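# Move fork from paper cup to beside the plate

## Task

Lift the fork out of the paper cup and set it down lying flat next to the plate, on the same side of the plate as the cup, with its tines aimed away from the robot arms. Do not disturb any other object, and finish with neither gripper touching anything that was moved.

## Robot and tools

ROBOT. Two arms, left_arm and right_arm, each with a two-finger gripper. Both arms are reported in the scene frame: origin at table-top height, halfway between the nominal bases; +x points out over the table, +z up, and left_arm sits on the +y side. Camera names say nothing about which arm is on which side of the image. Calibrated base poses: left_arm at (+0.046, +0.366, 0) m with quat_wxyz (+1.000, 0, 0, -0.006); right_arm at (-0.009, -0.289, 0) m with quat_wxyz (+1.000, 0, 0, -0.007). A two-camera stand is fixed behind the arms. Head cameras: cam_head_left and cam_head_right, each 672x504.

GRIPPER GEOMETRY. The fingers extend along the gripper's own +z axis and close along its y axis. end_effector_position is the point between the finger pads, under 1 cm short of the fingertips. Reported pose may be off by a few cm, more when reaching far.

ROW FORMAT (shared by execute_actions and move). One row is 16 plain numbers covering both arms, even if only one moves: left_arm x, y, z, qw, qx, qy, qz, opening, then right_arm in the same order. x, y, z are an absolute target position in metres in the scene frame; qw..qz an absolute target orientation (w first), same frame. opening runs from -1 (closed, 0 mm gap) to +1 (fully open, about 87 mm); roughly 69 mm at +0.5, 43 at 0, 18 at -0.5. An opening of 0 is a real command, so to leave a gripper alone repeat its current value (see Tool commands in the result).

execute_actions(actions, cameras). actions is a list of actions; each action is a table of up to 15 rows, one per 1/30 s control step; a table with fewer rows repeats its final row to fill 15 steps (0.5 s per action). An empty list just reports state and images. An action is rejected for both arms if any target lies more than 0.6 m from that gripper's current position along any gripper axis; the whole call is rejected if an action is malformed or the first one fails that check. To hold an orientation, send the same quaternion in every row rather than copying the drifting reported one. For an idle arm that touches nothing, resend, every call, the full pose from the last result before it stopped, plus its wanted opening. Results list end_effector_position at some steps (never the settling steps).

move(target, speed, blend, opening_speed, blocking, cameras). target is one 16-number row or a list of up to 15 rows, absolute poses, no 0.6 m limit. Each gripper travels a straight line from its Hand target, turning the short way. speed: m/s, 0.002 to 2.9, default 0.25, rotation capped at twice that in rad/s; one value or one per target. blend: corner rounding radius in m for lists (default 0). opening_speed: per second on the -1..+1 scale, at least 0.2. blocking=false returns after about 0.5 s while motion continues; a new move takes over from the current point. Paths never avoid obstacles or the other arm; total run is capped at 10 s. Faster moves lag and stray more and strike harder; aiming beyond a contact presses harder. Avoid routing a gripper near its own base (it can flip the shoulder). The result adds a move: line giving the ending (done, off_target, moving, held, fault) and limits (paced = pose clipped, held = steps withheld). Unnamed arms are done, meaning at rest within 10 mm and 2 degrees; done does not mean free of contact.

wait(seconds): 0 to 10, robot holds its last command; returns early if a running move ends. stop(): brakes the running move. zoom_image(camera, region): camera is cam_head_left or cam_head_right; region [x0, y0, x1, y1] in pixels of its latest image, origin top-left, at most 504 by 504. read_manual(section): licence texts only. finished_scene(scene): integer scene number; ends the scene irreversibly, so only call it once the fork is in place and released; make no further call in that reply.

CONTROL NOTES. Each step the commanded orientation is clipped to within 40 degrees of the measured one, and position wins over orientation. After an action the arm heads to its reported Hand target, which may fall short; send the remainder next time. Friction and weight can leave the gripper low, short or tilted, especially far out; tiny moves may not happen or may go sideways. Check the result and correct tilt.

GRIPPING. grip_measured uses the same -1..+1 scale as the command (Joint positions shows it 0..1). Readings can be off up to about 1 mm (0.043 on the scale). To grip, command about 0.04 below the reading at first contact for full force, less for a lighter hold. Very thin parts get less force. Pad force is about 20 N; fast closing squeezes harder.

OTHER READINGS. Joint torques include the arm's weight, have offsets and noise; positive means toward larger joint angle; joints 1 to 3 wrap at ±28 N m. Joint velocities within noise means the arm is still. Motor heat grows when holding loads, reaching out, or pushing at unreachable poses: MOTOR HOT at 75 °C, OVER-TEMPERATURE FAULT at 90 °C (the arm folds and goes idle), motors let go at 100 °C.

AVOID. Dropping the fork or letting go while it moves; fast impacts or hard pushes; anything falling or being left off the table; grippers, housings or wrist cameras meeting each other (the clearance check does not prevent this) or one gripper closing on the other's fingers; load on a wrist camera cable (cable contact counts as the hand touching); arm stops and faults. Loose objects may occasionally be nudged by outside forces.

Each tool is called as name(argument=value, ...), one argument or row to a line, values as JSON.

## Session

execute_actions(
  actions=[],
)

zoom_image(
  camera="cam_head_left",
  region=[100, 170, 240, 310],
)

zoom_image(
  camera="cam_head_right",
  region=[110, 170, 250, 310],
)

Scene clock: 0.00 s.
left_arm: end_effector_position=(+0.2948, +0.3166, +0.3441) grip_measured=+1.000 end_effector_quat_wxyz=(+0.671, -0.080, +0.692, -0.256) | right_arm: end_effector_position=(+0.1499, -0.1610, +0.3431) grip_measured=+1.000 end_effector_quat_wxyz=(+0.553, -0.137, +0.721, +0.394)
Joint positions: left_arm=[0.17 0.527 0.814 -0.254 0.408 -0.492 1] | right_arm=[-0.136 0.5 0.967 -0.6 -0.953 0.323 1]
Joint velocities: within noise
Joint torques (N m): no reading
Motor temperatures (°C): left_arm=[23 22 25 25 25 22 22] | right_arm=[21 23 24 24 24 24 23]
Heat: left arm: 25 °C; right arm: 24 °C.
Hand target: left_arm +0.2943, +0.3165, +0.3449; +0.670, -0.080, +0.692, -0.256 | right_arm +0.1499, -0.1610, +0.3465; +0.557, -0.140, +0.718, +0.393
Tool commands: left_gripper/opening=+1.0 right_gripper/opening=+1.0

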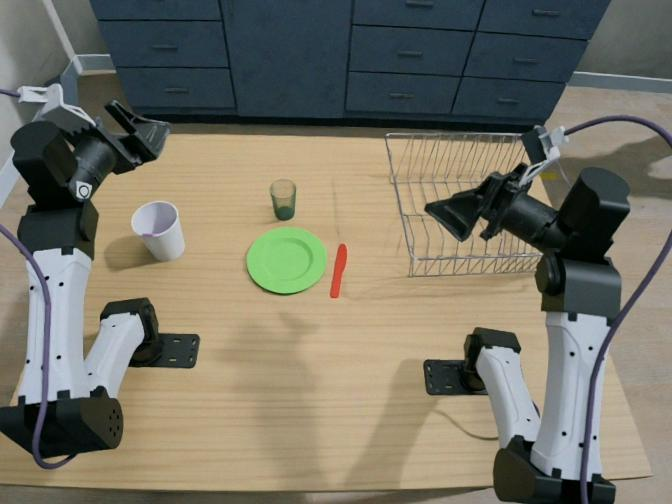

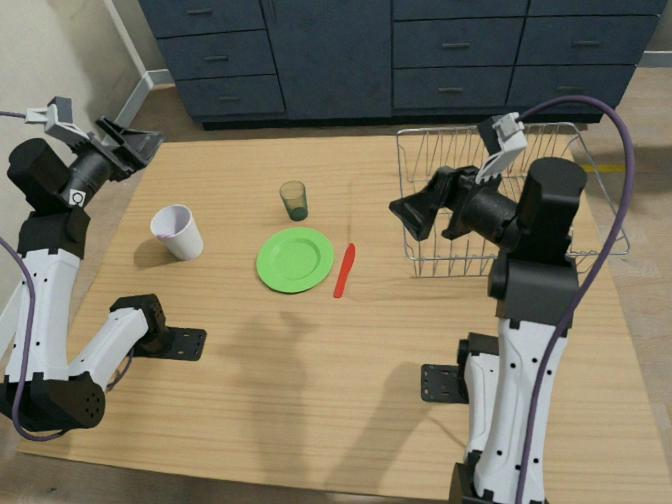

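Scaled by 3.600.

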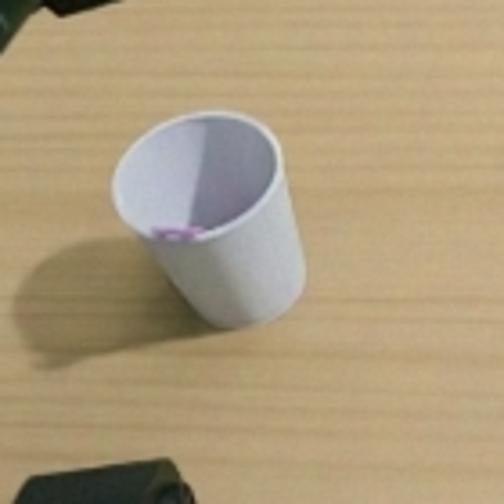

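Scaled by 3.600.

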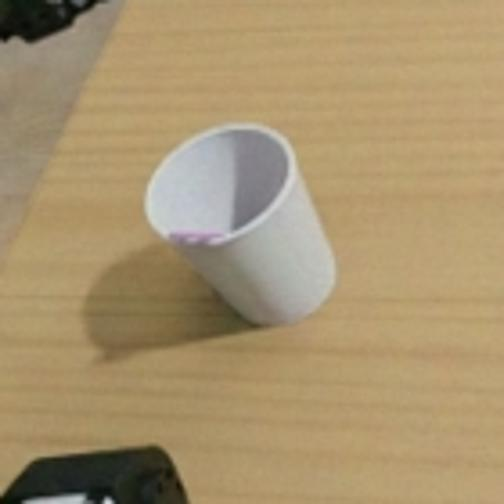

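zoom_image(
  camera="cam_head_left",
  region=[130, 215, 170, 255],
)

zoom_image(
  camera="cam_head_right",
  region=[145, 215, 185, 255],
)

Scaled by 12.600.

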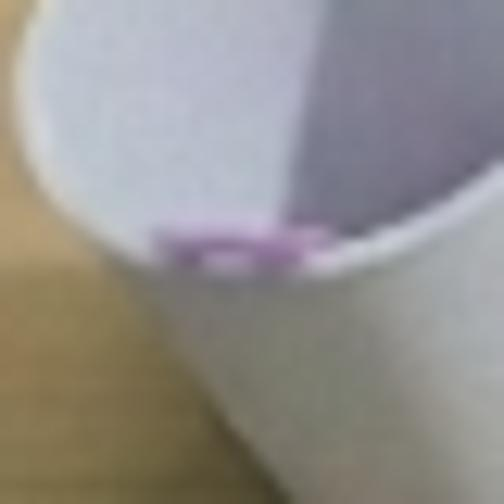

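Scaled by 12.600.

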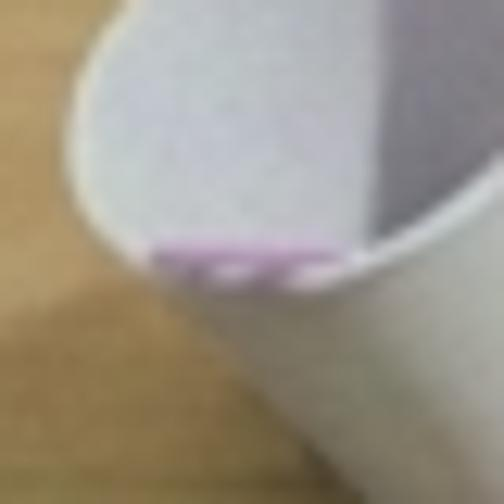

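move(
  target=[
    [0.269,0.382,0.18,0,0,1,0,0,0.1499,-0.1610,0.3465,0.557,-0.140,0.718,0.393,1],
    [0.270,0.382,0.133,0,0,1,0,0,0.1499,-0.1610,0.3465,0.557,-0.140,0.718,0.393,1],
  ],
  speed=[0.35,0.1],
)

zoom_image(
  camera="cam_head_left",
  region=[110, 180, 210, 280],
)

zoom_image(
  camera="cam_head_right",
  region=[130, 180, 230, 280],
)

Scene clock: 23.70 s.
left_arm: end_effector_position=(+0.2693, +0.3786, +0.1350) grip_measured=+0.000 end_effector_quat_wxyz=(-0.004, -0.008, +1.000, -0.007) | right_arm: end_effector_position=(+0.1499, -0.1610, +0.3431) grip_measured=+1.000 end_effector_quat_wxyz=(+0.553, -0.137, +0.721, +0.394)
Joint positions: left_arm=[0.072 1.555 1.34 -1.366 0.014 0.045 0.5] | right_arm=[-0.136 0.5 0.967 -0.6 -0.953 0.323 1]
Joint velocities: within noise
Joint torques (N m): left_arm=[-0.66 -6.67 4.97 0.5 -0.21 0.17] | right_arm=[-0.03 3.04 6.99 1.48 -0.11 0.02]
Motor temperatures (°C): left_arm=[23 22 28 28 25 22 22] | right_arm=[21 24 25 28 24 24 23]
Heat: left arm: 28 °C; right arm: 28 °C.
Hand target: left_arm +0.2685, +0.3809, +0.1333; -0.004, +0.002, +1.000, +0.003 | right_arm +0.1499, -0.1610, +0.3465; +0.557, -0.140, +0.718, +0.393
Off the commanded pose: left_arm 0.004 m, 1 deg | right_arm 0.003 m, 1 deg.
move: done

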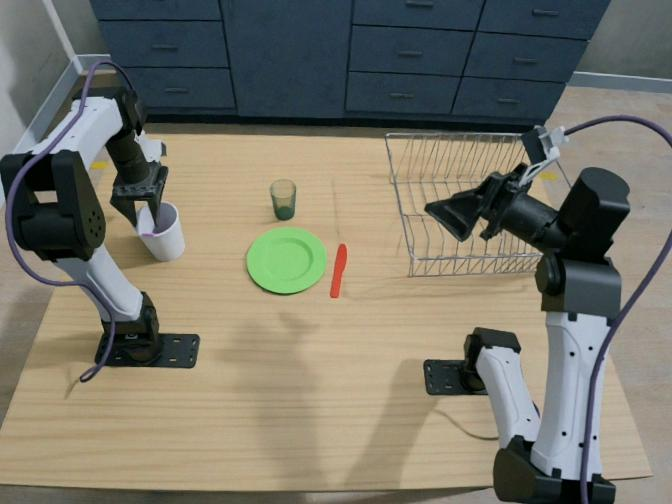

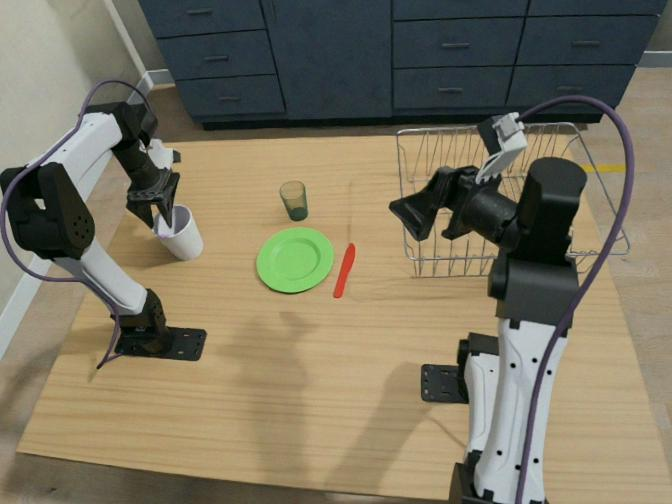

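Scaled by 5.040.

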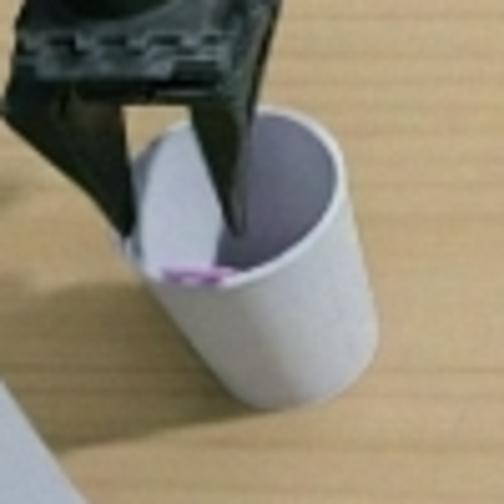

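Scaled by 5.040.

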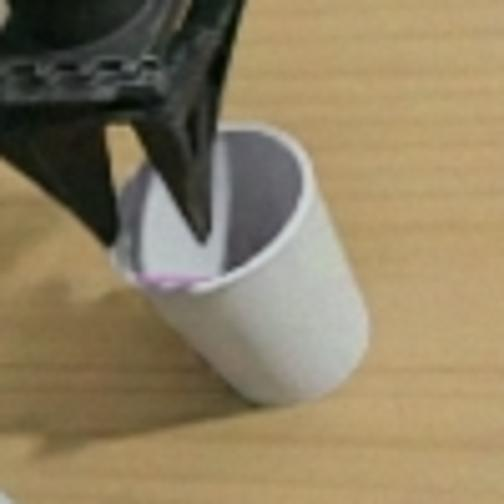

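move(
  target=[
    [0.273,0.378,0.132,0,0.044,0.999,0,-0.15,0.1499,-0.1610,0.3465,0.557,-0.140,0.718,0.393,1],
    [0.273,0.378,0.112,0,0.044,0.999,0,-0.15,0.1499,-0.1610,0.3465,0.557,-0.140,0.718,0.393,1],
  ],
  speed=0.08,
)

zoom_image(
  camera="cam_head_left",
  region=[110, 180, 210, 280],
)

zoom_image(
  camera="cam_head_right",
  region=[130, 180, 230, 280],
)

Scene clock: 34.23 s.
left_arm: end_effector_position=(+0.2731, +0.3776, +0.1153) grip_measured=-0.150 end_effector_quat_wxyz=(+0.003, +0.030, +1.000, -0.006) | right_arm: end_effector_position=(+0.1499, -0.1610, +0.3431) grip_measured=+1.000 end_effector_quat_wxyz=(+0.553, -0.137, +0.721, +0.394)
Joint positions: left_arm=[0.055 1.555 1.265 -1.276 0.012 0.103 0.425] | right_arm=[-0.136 0.5 0.967 -0.6 -0.953 0.323 1]
Joint velocities: within noise
Joint torques (N m): left_arm=[-0.59 -5.9 5.15 0.46 -0.14 0.17] | right_arm=[-0.09 3.07 7.01 1.46 -0.11 0.03]
Motor temperatures (°C): left_arm=[23 23 28 27 25 22 22] | right_arm=[21 24 26 29 24 24 23]
Heat: left arm: 28 °C; right arm: 29 °C.
Hand target: left_arm +0.2725, +0.3791, +0.1120; +0.000, +0.042, +0.999, +0.001 | right_arm +0.1499, -0.1610, +0.3465; +0.557, -0.140, +0.718, +0.393
Off the commanded pose: left_arm 0.003 m, 2 deg | right_arm 0.003 m, 1 deg.
move: done

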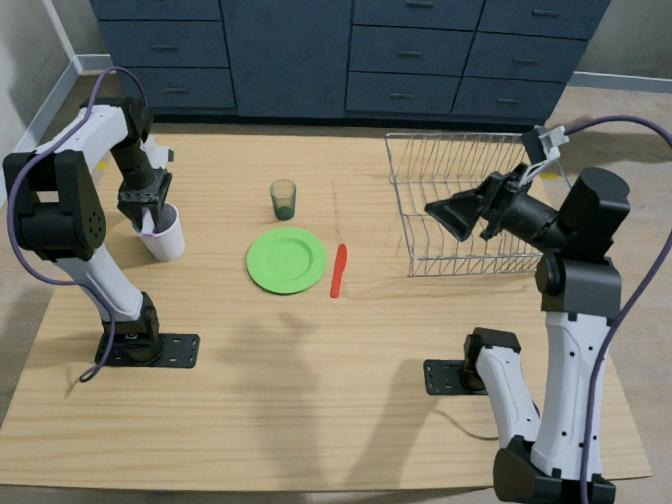

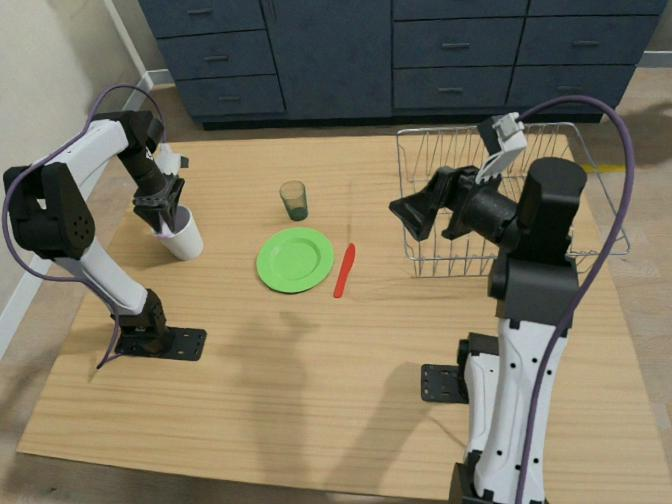

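Scaled by 5.040.

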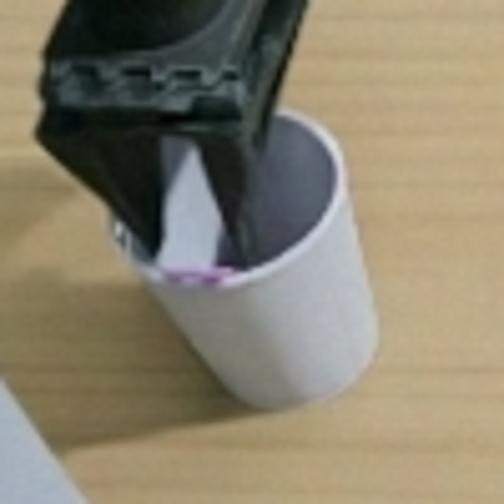

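Scaled by 5.040.

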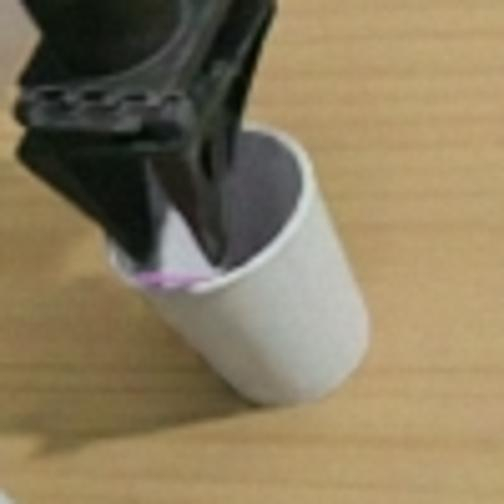

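move(
  target=[
    [0.271,0.3795,0.087,0,0.044,0.999,0,-0.15,0.1499,-0.1610,0.3465,0.557,-0.140,0.718,0.393,1],
  ],
  speed=0.07,
)

zoom_image(
  camera="cam_head_left",
  region=[110, 180, 210, 280],
)

zoom_image(
  camera="cam_head_right",
  region=[130, 180, 230, 280],
)

Scene clock: 40.03 s.
left_arm: end_effector_position=(+0.2715, +0.3778, +0.0909) grip_measured=-0.150 end_effector_quat_wxyz=(+0.005, +0.033, +0.999, -0.006) | right_arm: end_effector_position=(+0.1499, -0.1610, +0.3431) grip_measured=+1.000 end_effector_quat_wxyz=(+0.553, -0.137, +0.721, +0.394)
Joint positions: left_arm=[0.055 1.555 1.169 -1.176 0.012 0.109 0.425] | right_arm=[-0.136 0.5 0.967 -0.6 -0.953 0.323 1]
Joint velocities: within noise
Joint torques (N m): left_arm=[-0.42 -5.59 5.05 0.44 -0.17 0.23] | right_arm=[-0.05 3.04 6.99 1.46 -0.11 0.03]
Motor temperatures (°C): left_arm=[23 23 28 27 25 22 22] | right_arm=[21 24 26 30 24 24 23]
Heat: left arm: 28 °C; right arm: 30 °C.
Hand target: left_arm +0.2706, +0.3795, +0.0870; +0.000, +0.044, +0.999, +0.000 | right_arm +0.1499, -0.1610, +0.3465; +0.557, -0.140, +0.718, +0.393
Off the commanded pose: left_arm 0.004 m, 2 deg | right_arm 0.003 m, 1 deg.
move: done

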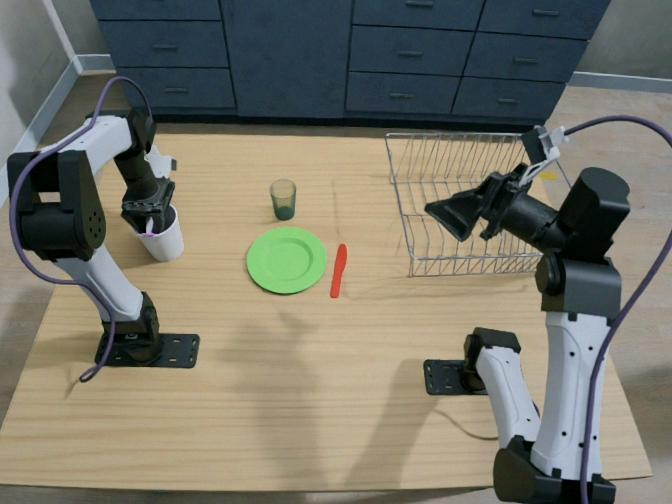

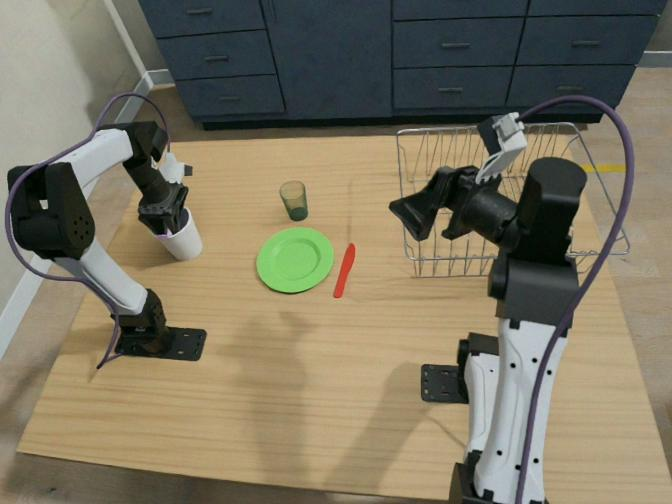

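Scaled by 5.040.

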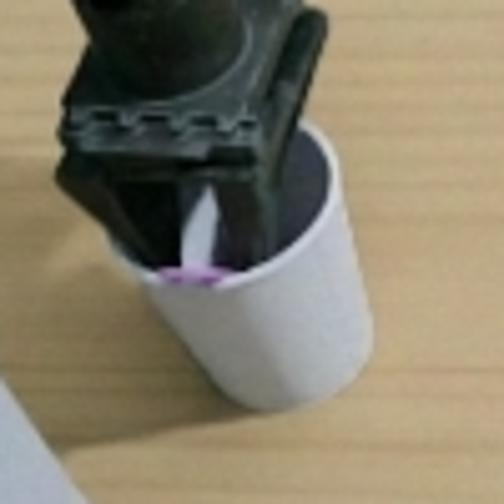

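Scaled by 5.040.

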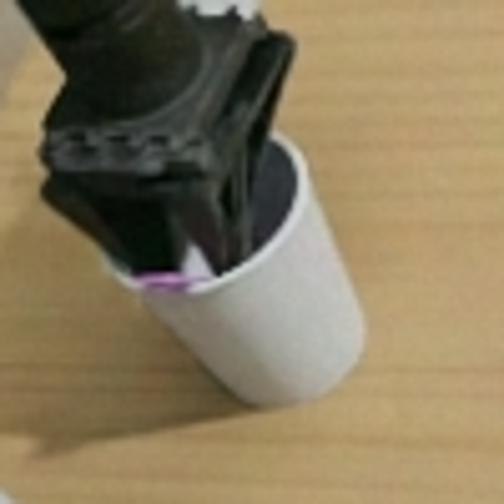

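move(
  target=[
    [0.271,0.3795,0.087,0,0.044,0.999,0,-1,0.1499,-0.1610,0.3465,0.557,-0.140,0.718,0.393,1],
  ],
  opening_speed=0.8,
  cameras=[],
)

Scene clock: 47.67 s.
left_arm: end_effector_position=(+0.2715, +0.3778, +0.0909) grip_measured=-0.443 end_effector_quat_wxyz=(+0.005, +0.033, +0.999, -0.006) | right_arm: end_effector_position=(+0.1499, -0.1610, +0.3431) grip_measured=+1.000 end_effector_quat_wxyz=(+0.553, -0.137, +0.721, +0.394)
Joint positions: left_arm=[0.055 1.555 1.169 -1.176 0.012 0.109 0.279] | right_arm=[-0.136 0.5 0.967 -0.6 -0.953 0.323 1]
Joint velocities: within noise
Joint torques (N m): left_arm=[-0.49 -5.59 5.2 0.52 -0.18 0.21] | right_arm=[-0.05 3.07 6.99 1.47 -0.11 0]
Motor temperatures (°C): left_arm=[23 24 28 27 25 22 22] | right_arm=[21 24 26 30 24 24 23]
Heat: left arm: 28 °C; right arm: 30 °C.
Hand target: left_arm +0.2708, +0.3795, +0.0871; +0.000, +0.044, +0.999, +0.000 | right_arm +0.1499, -0.1610, +0.3465; +0.557, -0.140, +0.718, +0.393
Off the commanded pose: left_arm 0.004 m, 2 deg | right_arm 0.003 m, 1 deg.
move: done
No camera images: "cameras" was empty.

Gripped. Lift and move off with +yaw to check.

move(
  target=[
    [0.271,0.3795,0.15,0,0.044,0.999,0,-1,0.1499,-0.1610,0.3465,0.557,-0.140,0.718,0.393,1],
    [0.271,0.3795,0.22,0,0.044,0.999,0,-1,0.1499,-0.1610,0.3465,0.557,-0.140,0.718,0.393,1],
    [0.27,0.28,0.20,0,-0.38,0.925,0,-1,0.1499,-0.1610,0.3465,0.557,-0.140,0.718,0.393,1],
  ],
  speed=[0.1,0.12,0.3],
)

zoom_image(
  camera="cam_head_left",
  region=[130, 150, 230, 250],
)

zoom_image(
  camera="cam_head_right",
  region=[140, 150, 240, 250],
)

Scene clock: 58.70 s.
left_arm: end_effector_position=(+0.2760, +0.2792, +0.2056) grip_measured=-0.443 end_effector_quat_wxyz=(+0.036, -0.374, +0.926, -0.032) | right_arm: end_effector_position=(+0.1499, -0.1610, +0.3431) grip_measured=+1.000 end_effector_quat_wxyz=(+0.553, -0.137, +0.721, +0.394)
Joint positions: left_arm=[-0.198 1.507 1.584 -1.554 0.012 -0.977 0.279] | right_arm=[-0.136 0.5 0.967 -0.6 -0.953 0.323 1]
Joint velocities: within noise
Joint torques (N m): left_arm=[-0.61 -4.27 5.09 0.28 -0.18 -0.13] | right_arm=[-0.03 3.04 7.01 1.45 -0.12 0.02]
Motor temperatures (°C): left_arm=[23 24 28 26 25 22 23] | right_arm=[21 24 27 31 24 24 23]
Heat: left arm: 28 °C; right arm: 31 °C.
Hand target: left_arm +0.2711, +0.2801, +0.1995; +0.019, -0.379, +0.925, -0.015 | right_arm +0.1499, -0.1610, +0.3465; +0.557, -0.140, +0.718, +0.393
Off the commanded pose: left_arm 0.008 m, 6 deg | right_arm 0.003 m, 1 deg.
joint sent to its limit (left arm) — joint 4 (wrist pitch), lower limit. The joint targets are off in orientation, not in position.
move: off_target (left_arm)

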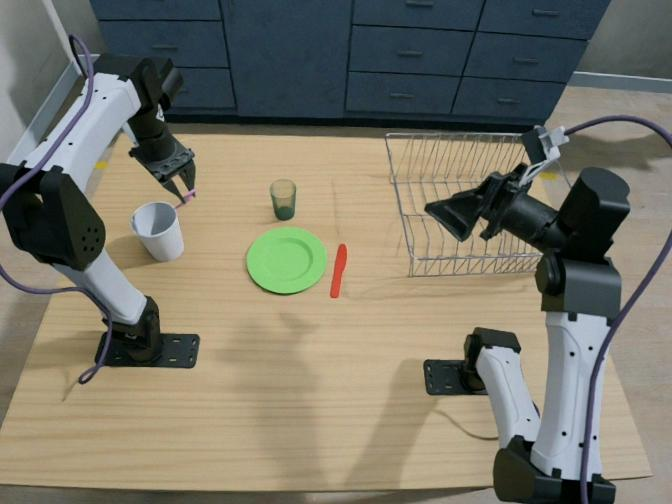

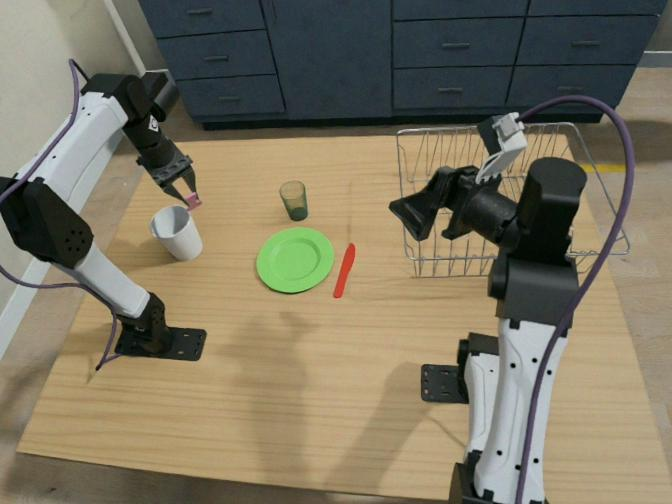

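Scaled by 5.040.

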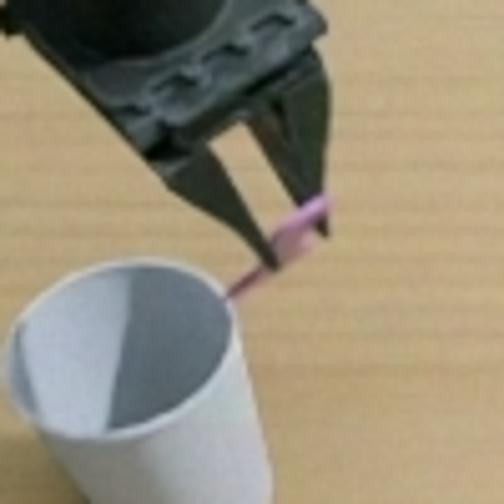

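Scaled by 5.040.

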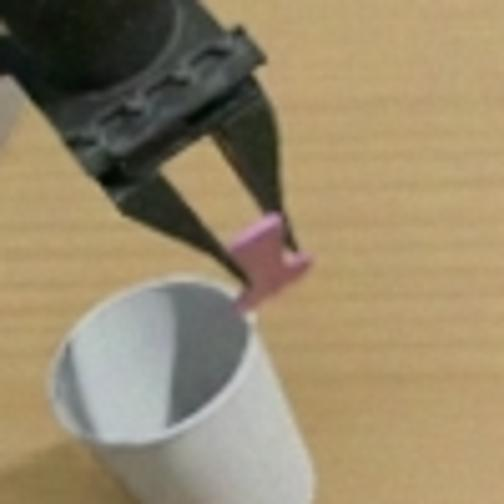

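move(
  target=[
    [0.255,0.245,0.20,0.15,-0.2,0.96,0.05,-1,0.1499,-0.1610,0.3465,0.557,-0.140,0.718,0.393,1],
    [0.23,0.241,0.13,0.381,-0.080,0.920,0.033,-1,0.1499,-0.1610,0.3465,0.557,-0.140,0.718,0.393,1],
  ],
  speed=0.3,
  blend=[0.02,0],
)

zoom_image(
  camera="cam_head_left",
  region=[150, 150, 270, 270],
)

zoom_image(
  camera="cam_head_right",
  region=[160, 150, 280, 270],
)

Scene clock: 69.83 s.
left_arm: end_effector_position=(+0.2258, +0.2416, +0.1272) grip_measured=-0.443 end_effector_quat_wxyz=(+0.366, -0.063, +0.927, +0.039) | right_arm: end_effector_position=(+0.1499, -0.1610, +0.3431) grip_measured=+1.000 end_effector_quat_wxyz=(+0.553, -0.137, +0.721, +0.394)
Joint positions: left_arm=[-0.983 1.059 0.856 -1.015 -0.682 -1.004 0.279] | right_arm=[-0.136 0.5 0.967 -0.6 -0.953 0.323 1]
Joint velocities: within noise
Joint torques (N m): left_arm=[-0.36 -3.6 5.67 1.08 -0.78 -0.12] | right_arm=[-0.1 3.07 7.01 1.44 -0.12 0.02]
Motor temperatures (°C): left_arm=[23 24 29 27 25 22 23] | right_arm=[21 24 27 31 24 24 23]
Heat: left arm: 29 °C; right arm: 31 °C.
Hand target: left_arm +0.2295, +0.2413, +0.1296; +0.382, -0.074, +0.920, +0.034 | right_arm +0.1499, -0.1610, +0.3465; +0.557, -0.140, +0.718, +0.393
Off the commanded pose: left_arm 0.005 m, 3 deg | right_arm 0.003 m, 1 deg.
move: off_target (left_arm)

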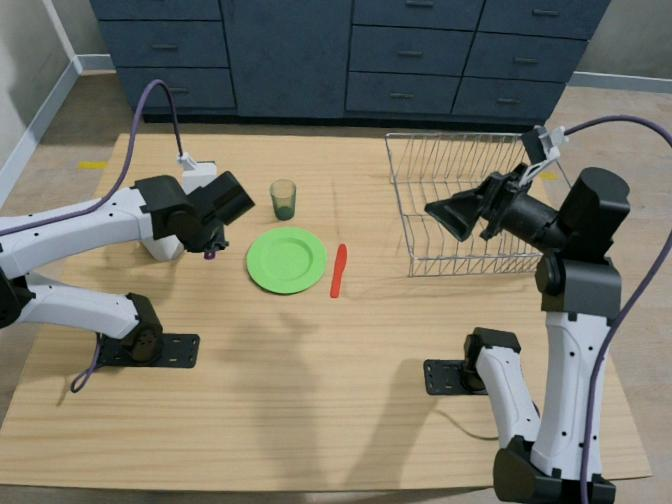

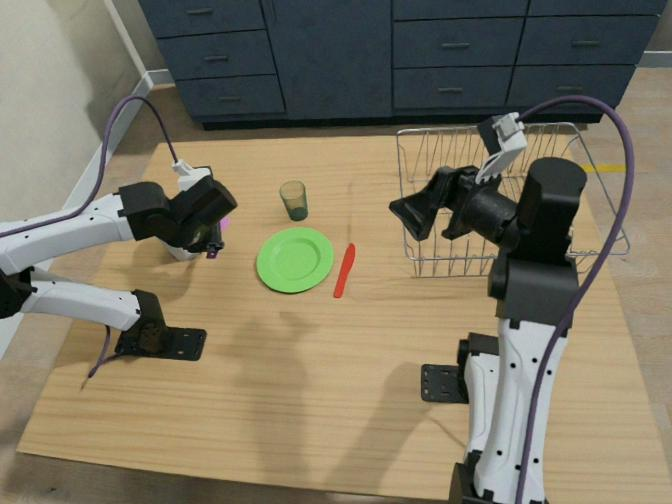

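Scaled by 4.200.

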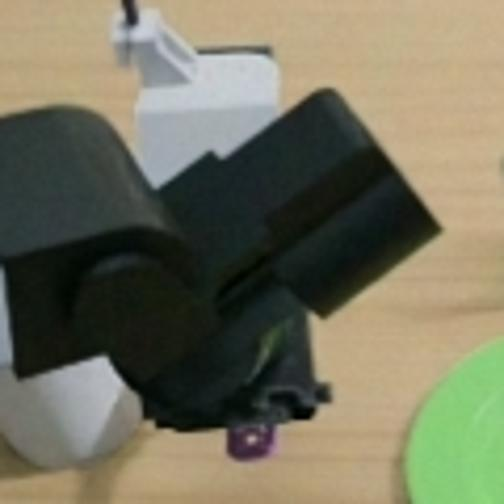

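Scaled by 4.200.

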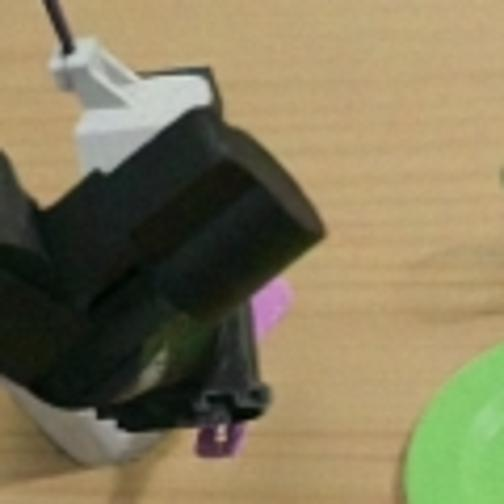

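move(
  target=[
    [0.231,0.241,0.04,0.381,-0.080,0.920,0.033,-1,0.1499,-0.1610,0.3465,0.557,-0.140,0.718,0.393,1],
    [0.231,0.241,0.008,0.381,-0.080,0.920,0.033,-1,0.1499,-0.1610,0.3465,0.557,-0.140,0.718,0.393,1],
  ],
  speed=[0.15,0.05],
)

Scene clock: 77.93 s.
left_arm: end_effector_position=(+0.2319, +0.2392, +0.0146) grip_measured=-0.443 end_effector_quat_wxyz=(+0.383, -0.079, +0.920, +0.027) | right_arm: end_effector_position=(+0.1499, -0.1610, +0.3431) grip_measured=+1.000 end_effector_quat_wxyz=(+0.553, -0.137, +0.721, +0.394)
Joint positions: left_arm=[-0.98 1.176 0.435 -0.438 -0.704 -1.017 0.279] | right_arm=[-0.136 0.5 0.967 -0.6 -0.953 0.323 1]
Joint velocities: within noise
Joint torques (N m): left_arm=[0.2 -1.32 4.64 1.07 -0.5 -0.13] | right_arm=[-0.06 3 6.97 1.47 -0.12 0.03]
Motor temperatures (°C): left_arm=[23 24 29 27 26 22 24] | right_arm=[21 24 27 31 24 24 23]
Heat: left arm: 29 °C; right arm: 31 °C.
Hand target: left_arm +0.2305, +0.2428, +0.0084; +0.381, -0.082, +0.920, +0.034 | right_arm +0.1499, -0.1610, +0.3465; +0.557, -0.140, +0.718, +0.393
Off the commanded pose: left_arm 0.007 m, 1 deg | right_arm 0.003 m, 1 deg.
move: done

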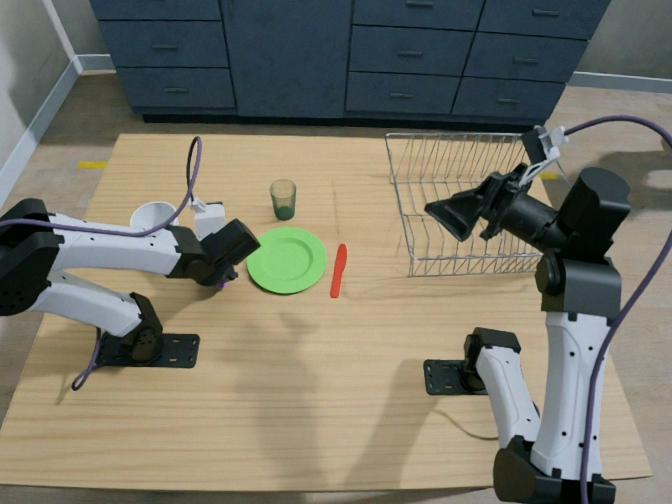

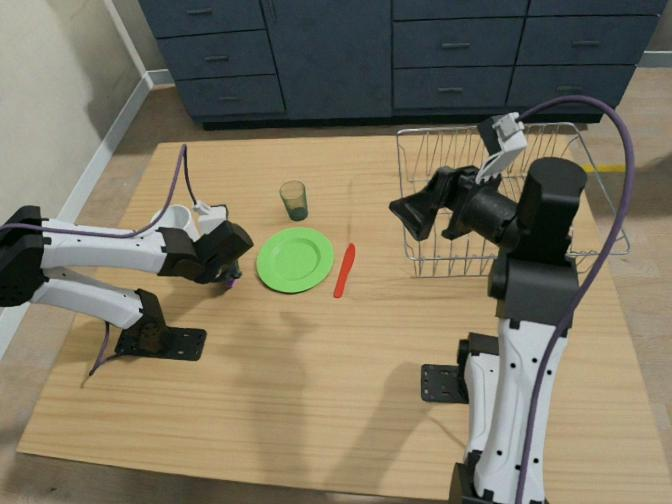

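move(
  target=[
    [0.231,0.241,0.008,0.381,-0.080,0.920,0.033,0,0.1499,-0.1610,0.3465,0.557,-0.140,0.718,0.393,1],
  ],
  opening_speed=0.6,
  cameras=[],
)

move(
  target=[
    [0.155,0.233,0.08,0.381,-0.080,0.920,0.033,0,0.1499,-0.1610,0.3465,0.557,-0.140,0.718,0.393,1],
    [0.13,0.21,0.23,0.45,-0.03,0.89,0,0,0.1499,-0.1610,0.3465,0.557,-0.140,0.718,0.393,1],
  ],
  speed=0.2,
)

zoom_image(
  camera="cam_head_right",
  region=[170, 180, 290, 300],
)

Scene clock: 86.97 s.
left_arm: end_effector_position=(+0.2339, +0.2394, +0.0147) grip_measured=+0.000 end_effector_quat_wxyz=(+0.386, -0.083, +0.919, +0.027) | right_arm: end_effector_position=(+0.1499, -0.1610, +0.3431) grip_measured=+1.000 end_effector_quat_wxyz=(+0.553, -0.137, +0.721, +0.394)
Joint positions: left_arm=[-0.974 1.18 0.435 -0.429 -0.707 -1.017 0.5] | right_arm=[-0.136 0.5 0.967 -0.6 -0.953 0.323 1]
Joint velocities: within noise
Joint torques (N m): left_arm=[0.08 -0.91 4.94 1.06 -0.39 -0.06] | right_arm=[-0.03 3.14 6.97 1.46 -0.12 0]
Motor temperatures (°C): left_arm=[23 24 29 27 26 22 24] | right_arm=[21 24 27 32 24 24 23]
Heat: left arm: 29 °C; right arm: 32 °C.
Hand target: left_arm +0.2316, +0.2422, +0.0083; +0.381, -0.083, +0.920, +0.034 | right_arm +0.1499, -0.1610, +0.3465; +0.557, -0.140, +0.718, +0.393
Off the commanded pose: left_arm 0.007 m, 1 deg | right_arm 0.003 m, 1 deg.
move: done
No camera images: "cameras" was empty.

Scene clock: 89.40 s.
left_arm: end_effector_position=(+0.1337, +0.2050, +0.2272) grip_measured=+0.000 end_effector_quat_wxyz=(+0.392, +0.017, +0.914, -0.105) | right_arm: end_effector_position=(+0.1499, -0.1610, +0.3431) grip_measured=+1.000 end_effector_quat_wxyz=(+0.553, -0.137, +0.721, +0.394)
Joint positions: left_arm=[-1.627 1.007 1.219 -1.554 -0.811 -1.503 0.5] | right_arm=[-0.136 0.5 0.967 -0.6 -0.953 0.323 1]
Joint velocities: within noise
Joint torques (N m): left_arm=[-0.57 -0.81 6.87 0.52 -0.45 0.16] | right_arm=[-0.01 3.04 7.01 1.46 -0.11 0.01]
Motor temperatures (°C): left_arm=[23 24 29 27 26 22 23] | right_arm=[21 24 27 32 24 24 23]
Heat: left arm: 29 °C; right arm: 32 °C.
Hand target: left_arm +0.1324, +0.2076, +0.2299; +0.391, +0.028, +0.914, -0.102 | right_arm +0.1499, -0.1610, +0.3465; +0.557, -0.140, +0.718, +0.393
Off the commanded pose: left_arm 0.007 m, 15 deg | right_arm 0.003 m, 1 deg.
joint sent to its limit (left arm) — joint 4 (wrist pitch), lower limit. The joint targets are off in orientation, not in position.
move: off_target (left_arm)

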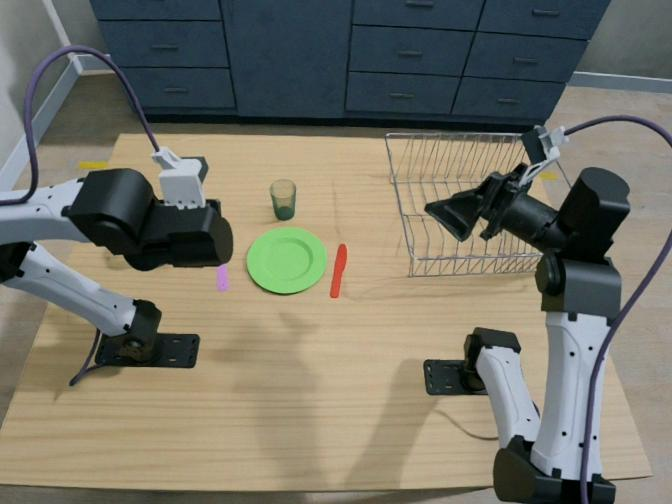

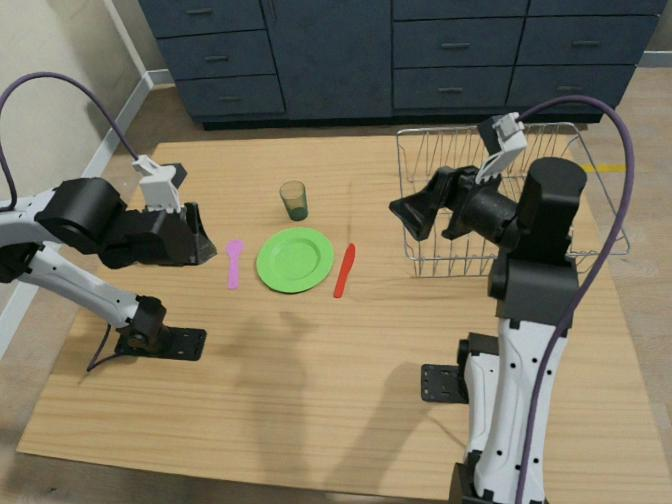

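Scaled by 4.200.

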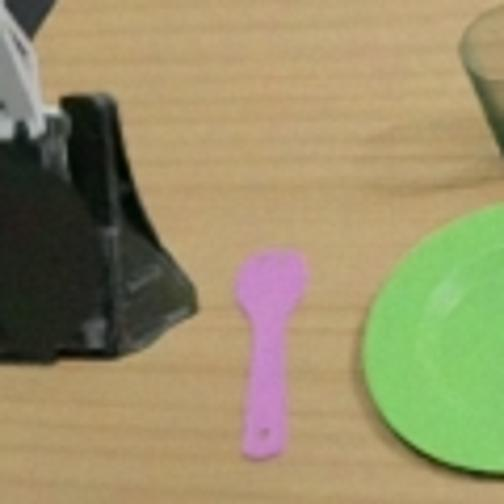

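finished_scene(
  scene=3,
)

The scene is finished: the task was done.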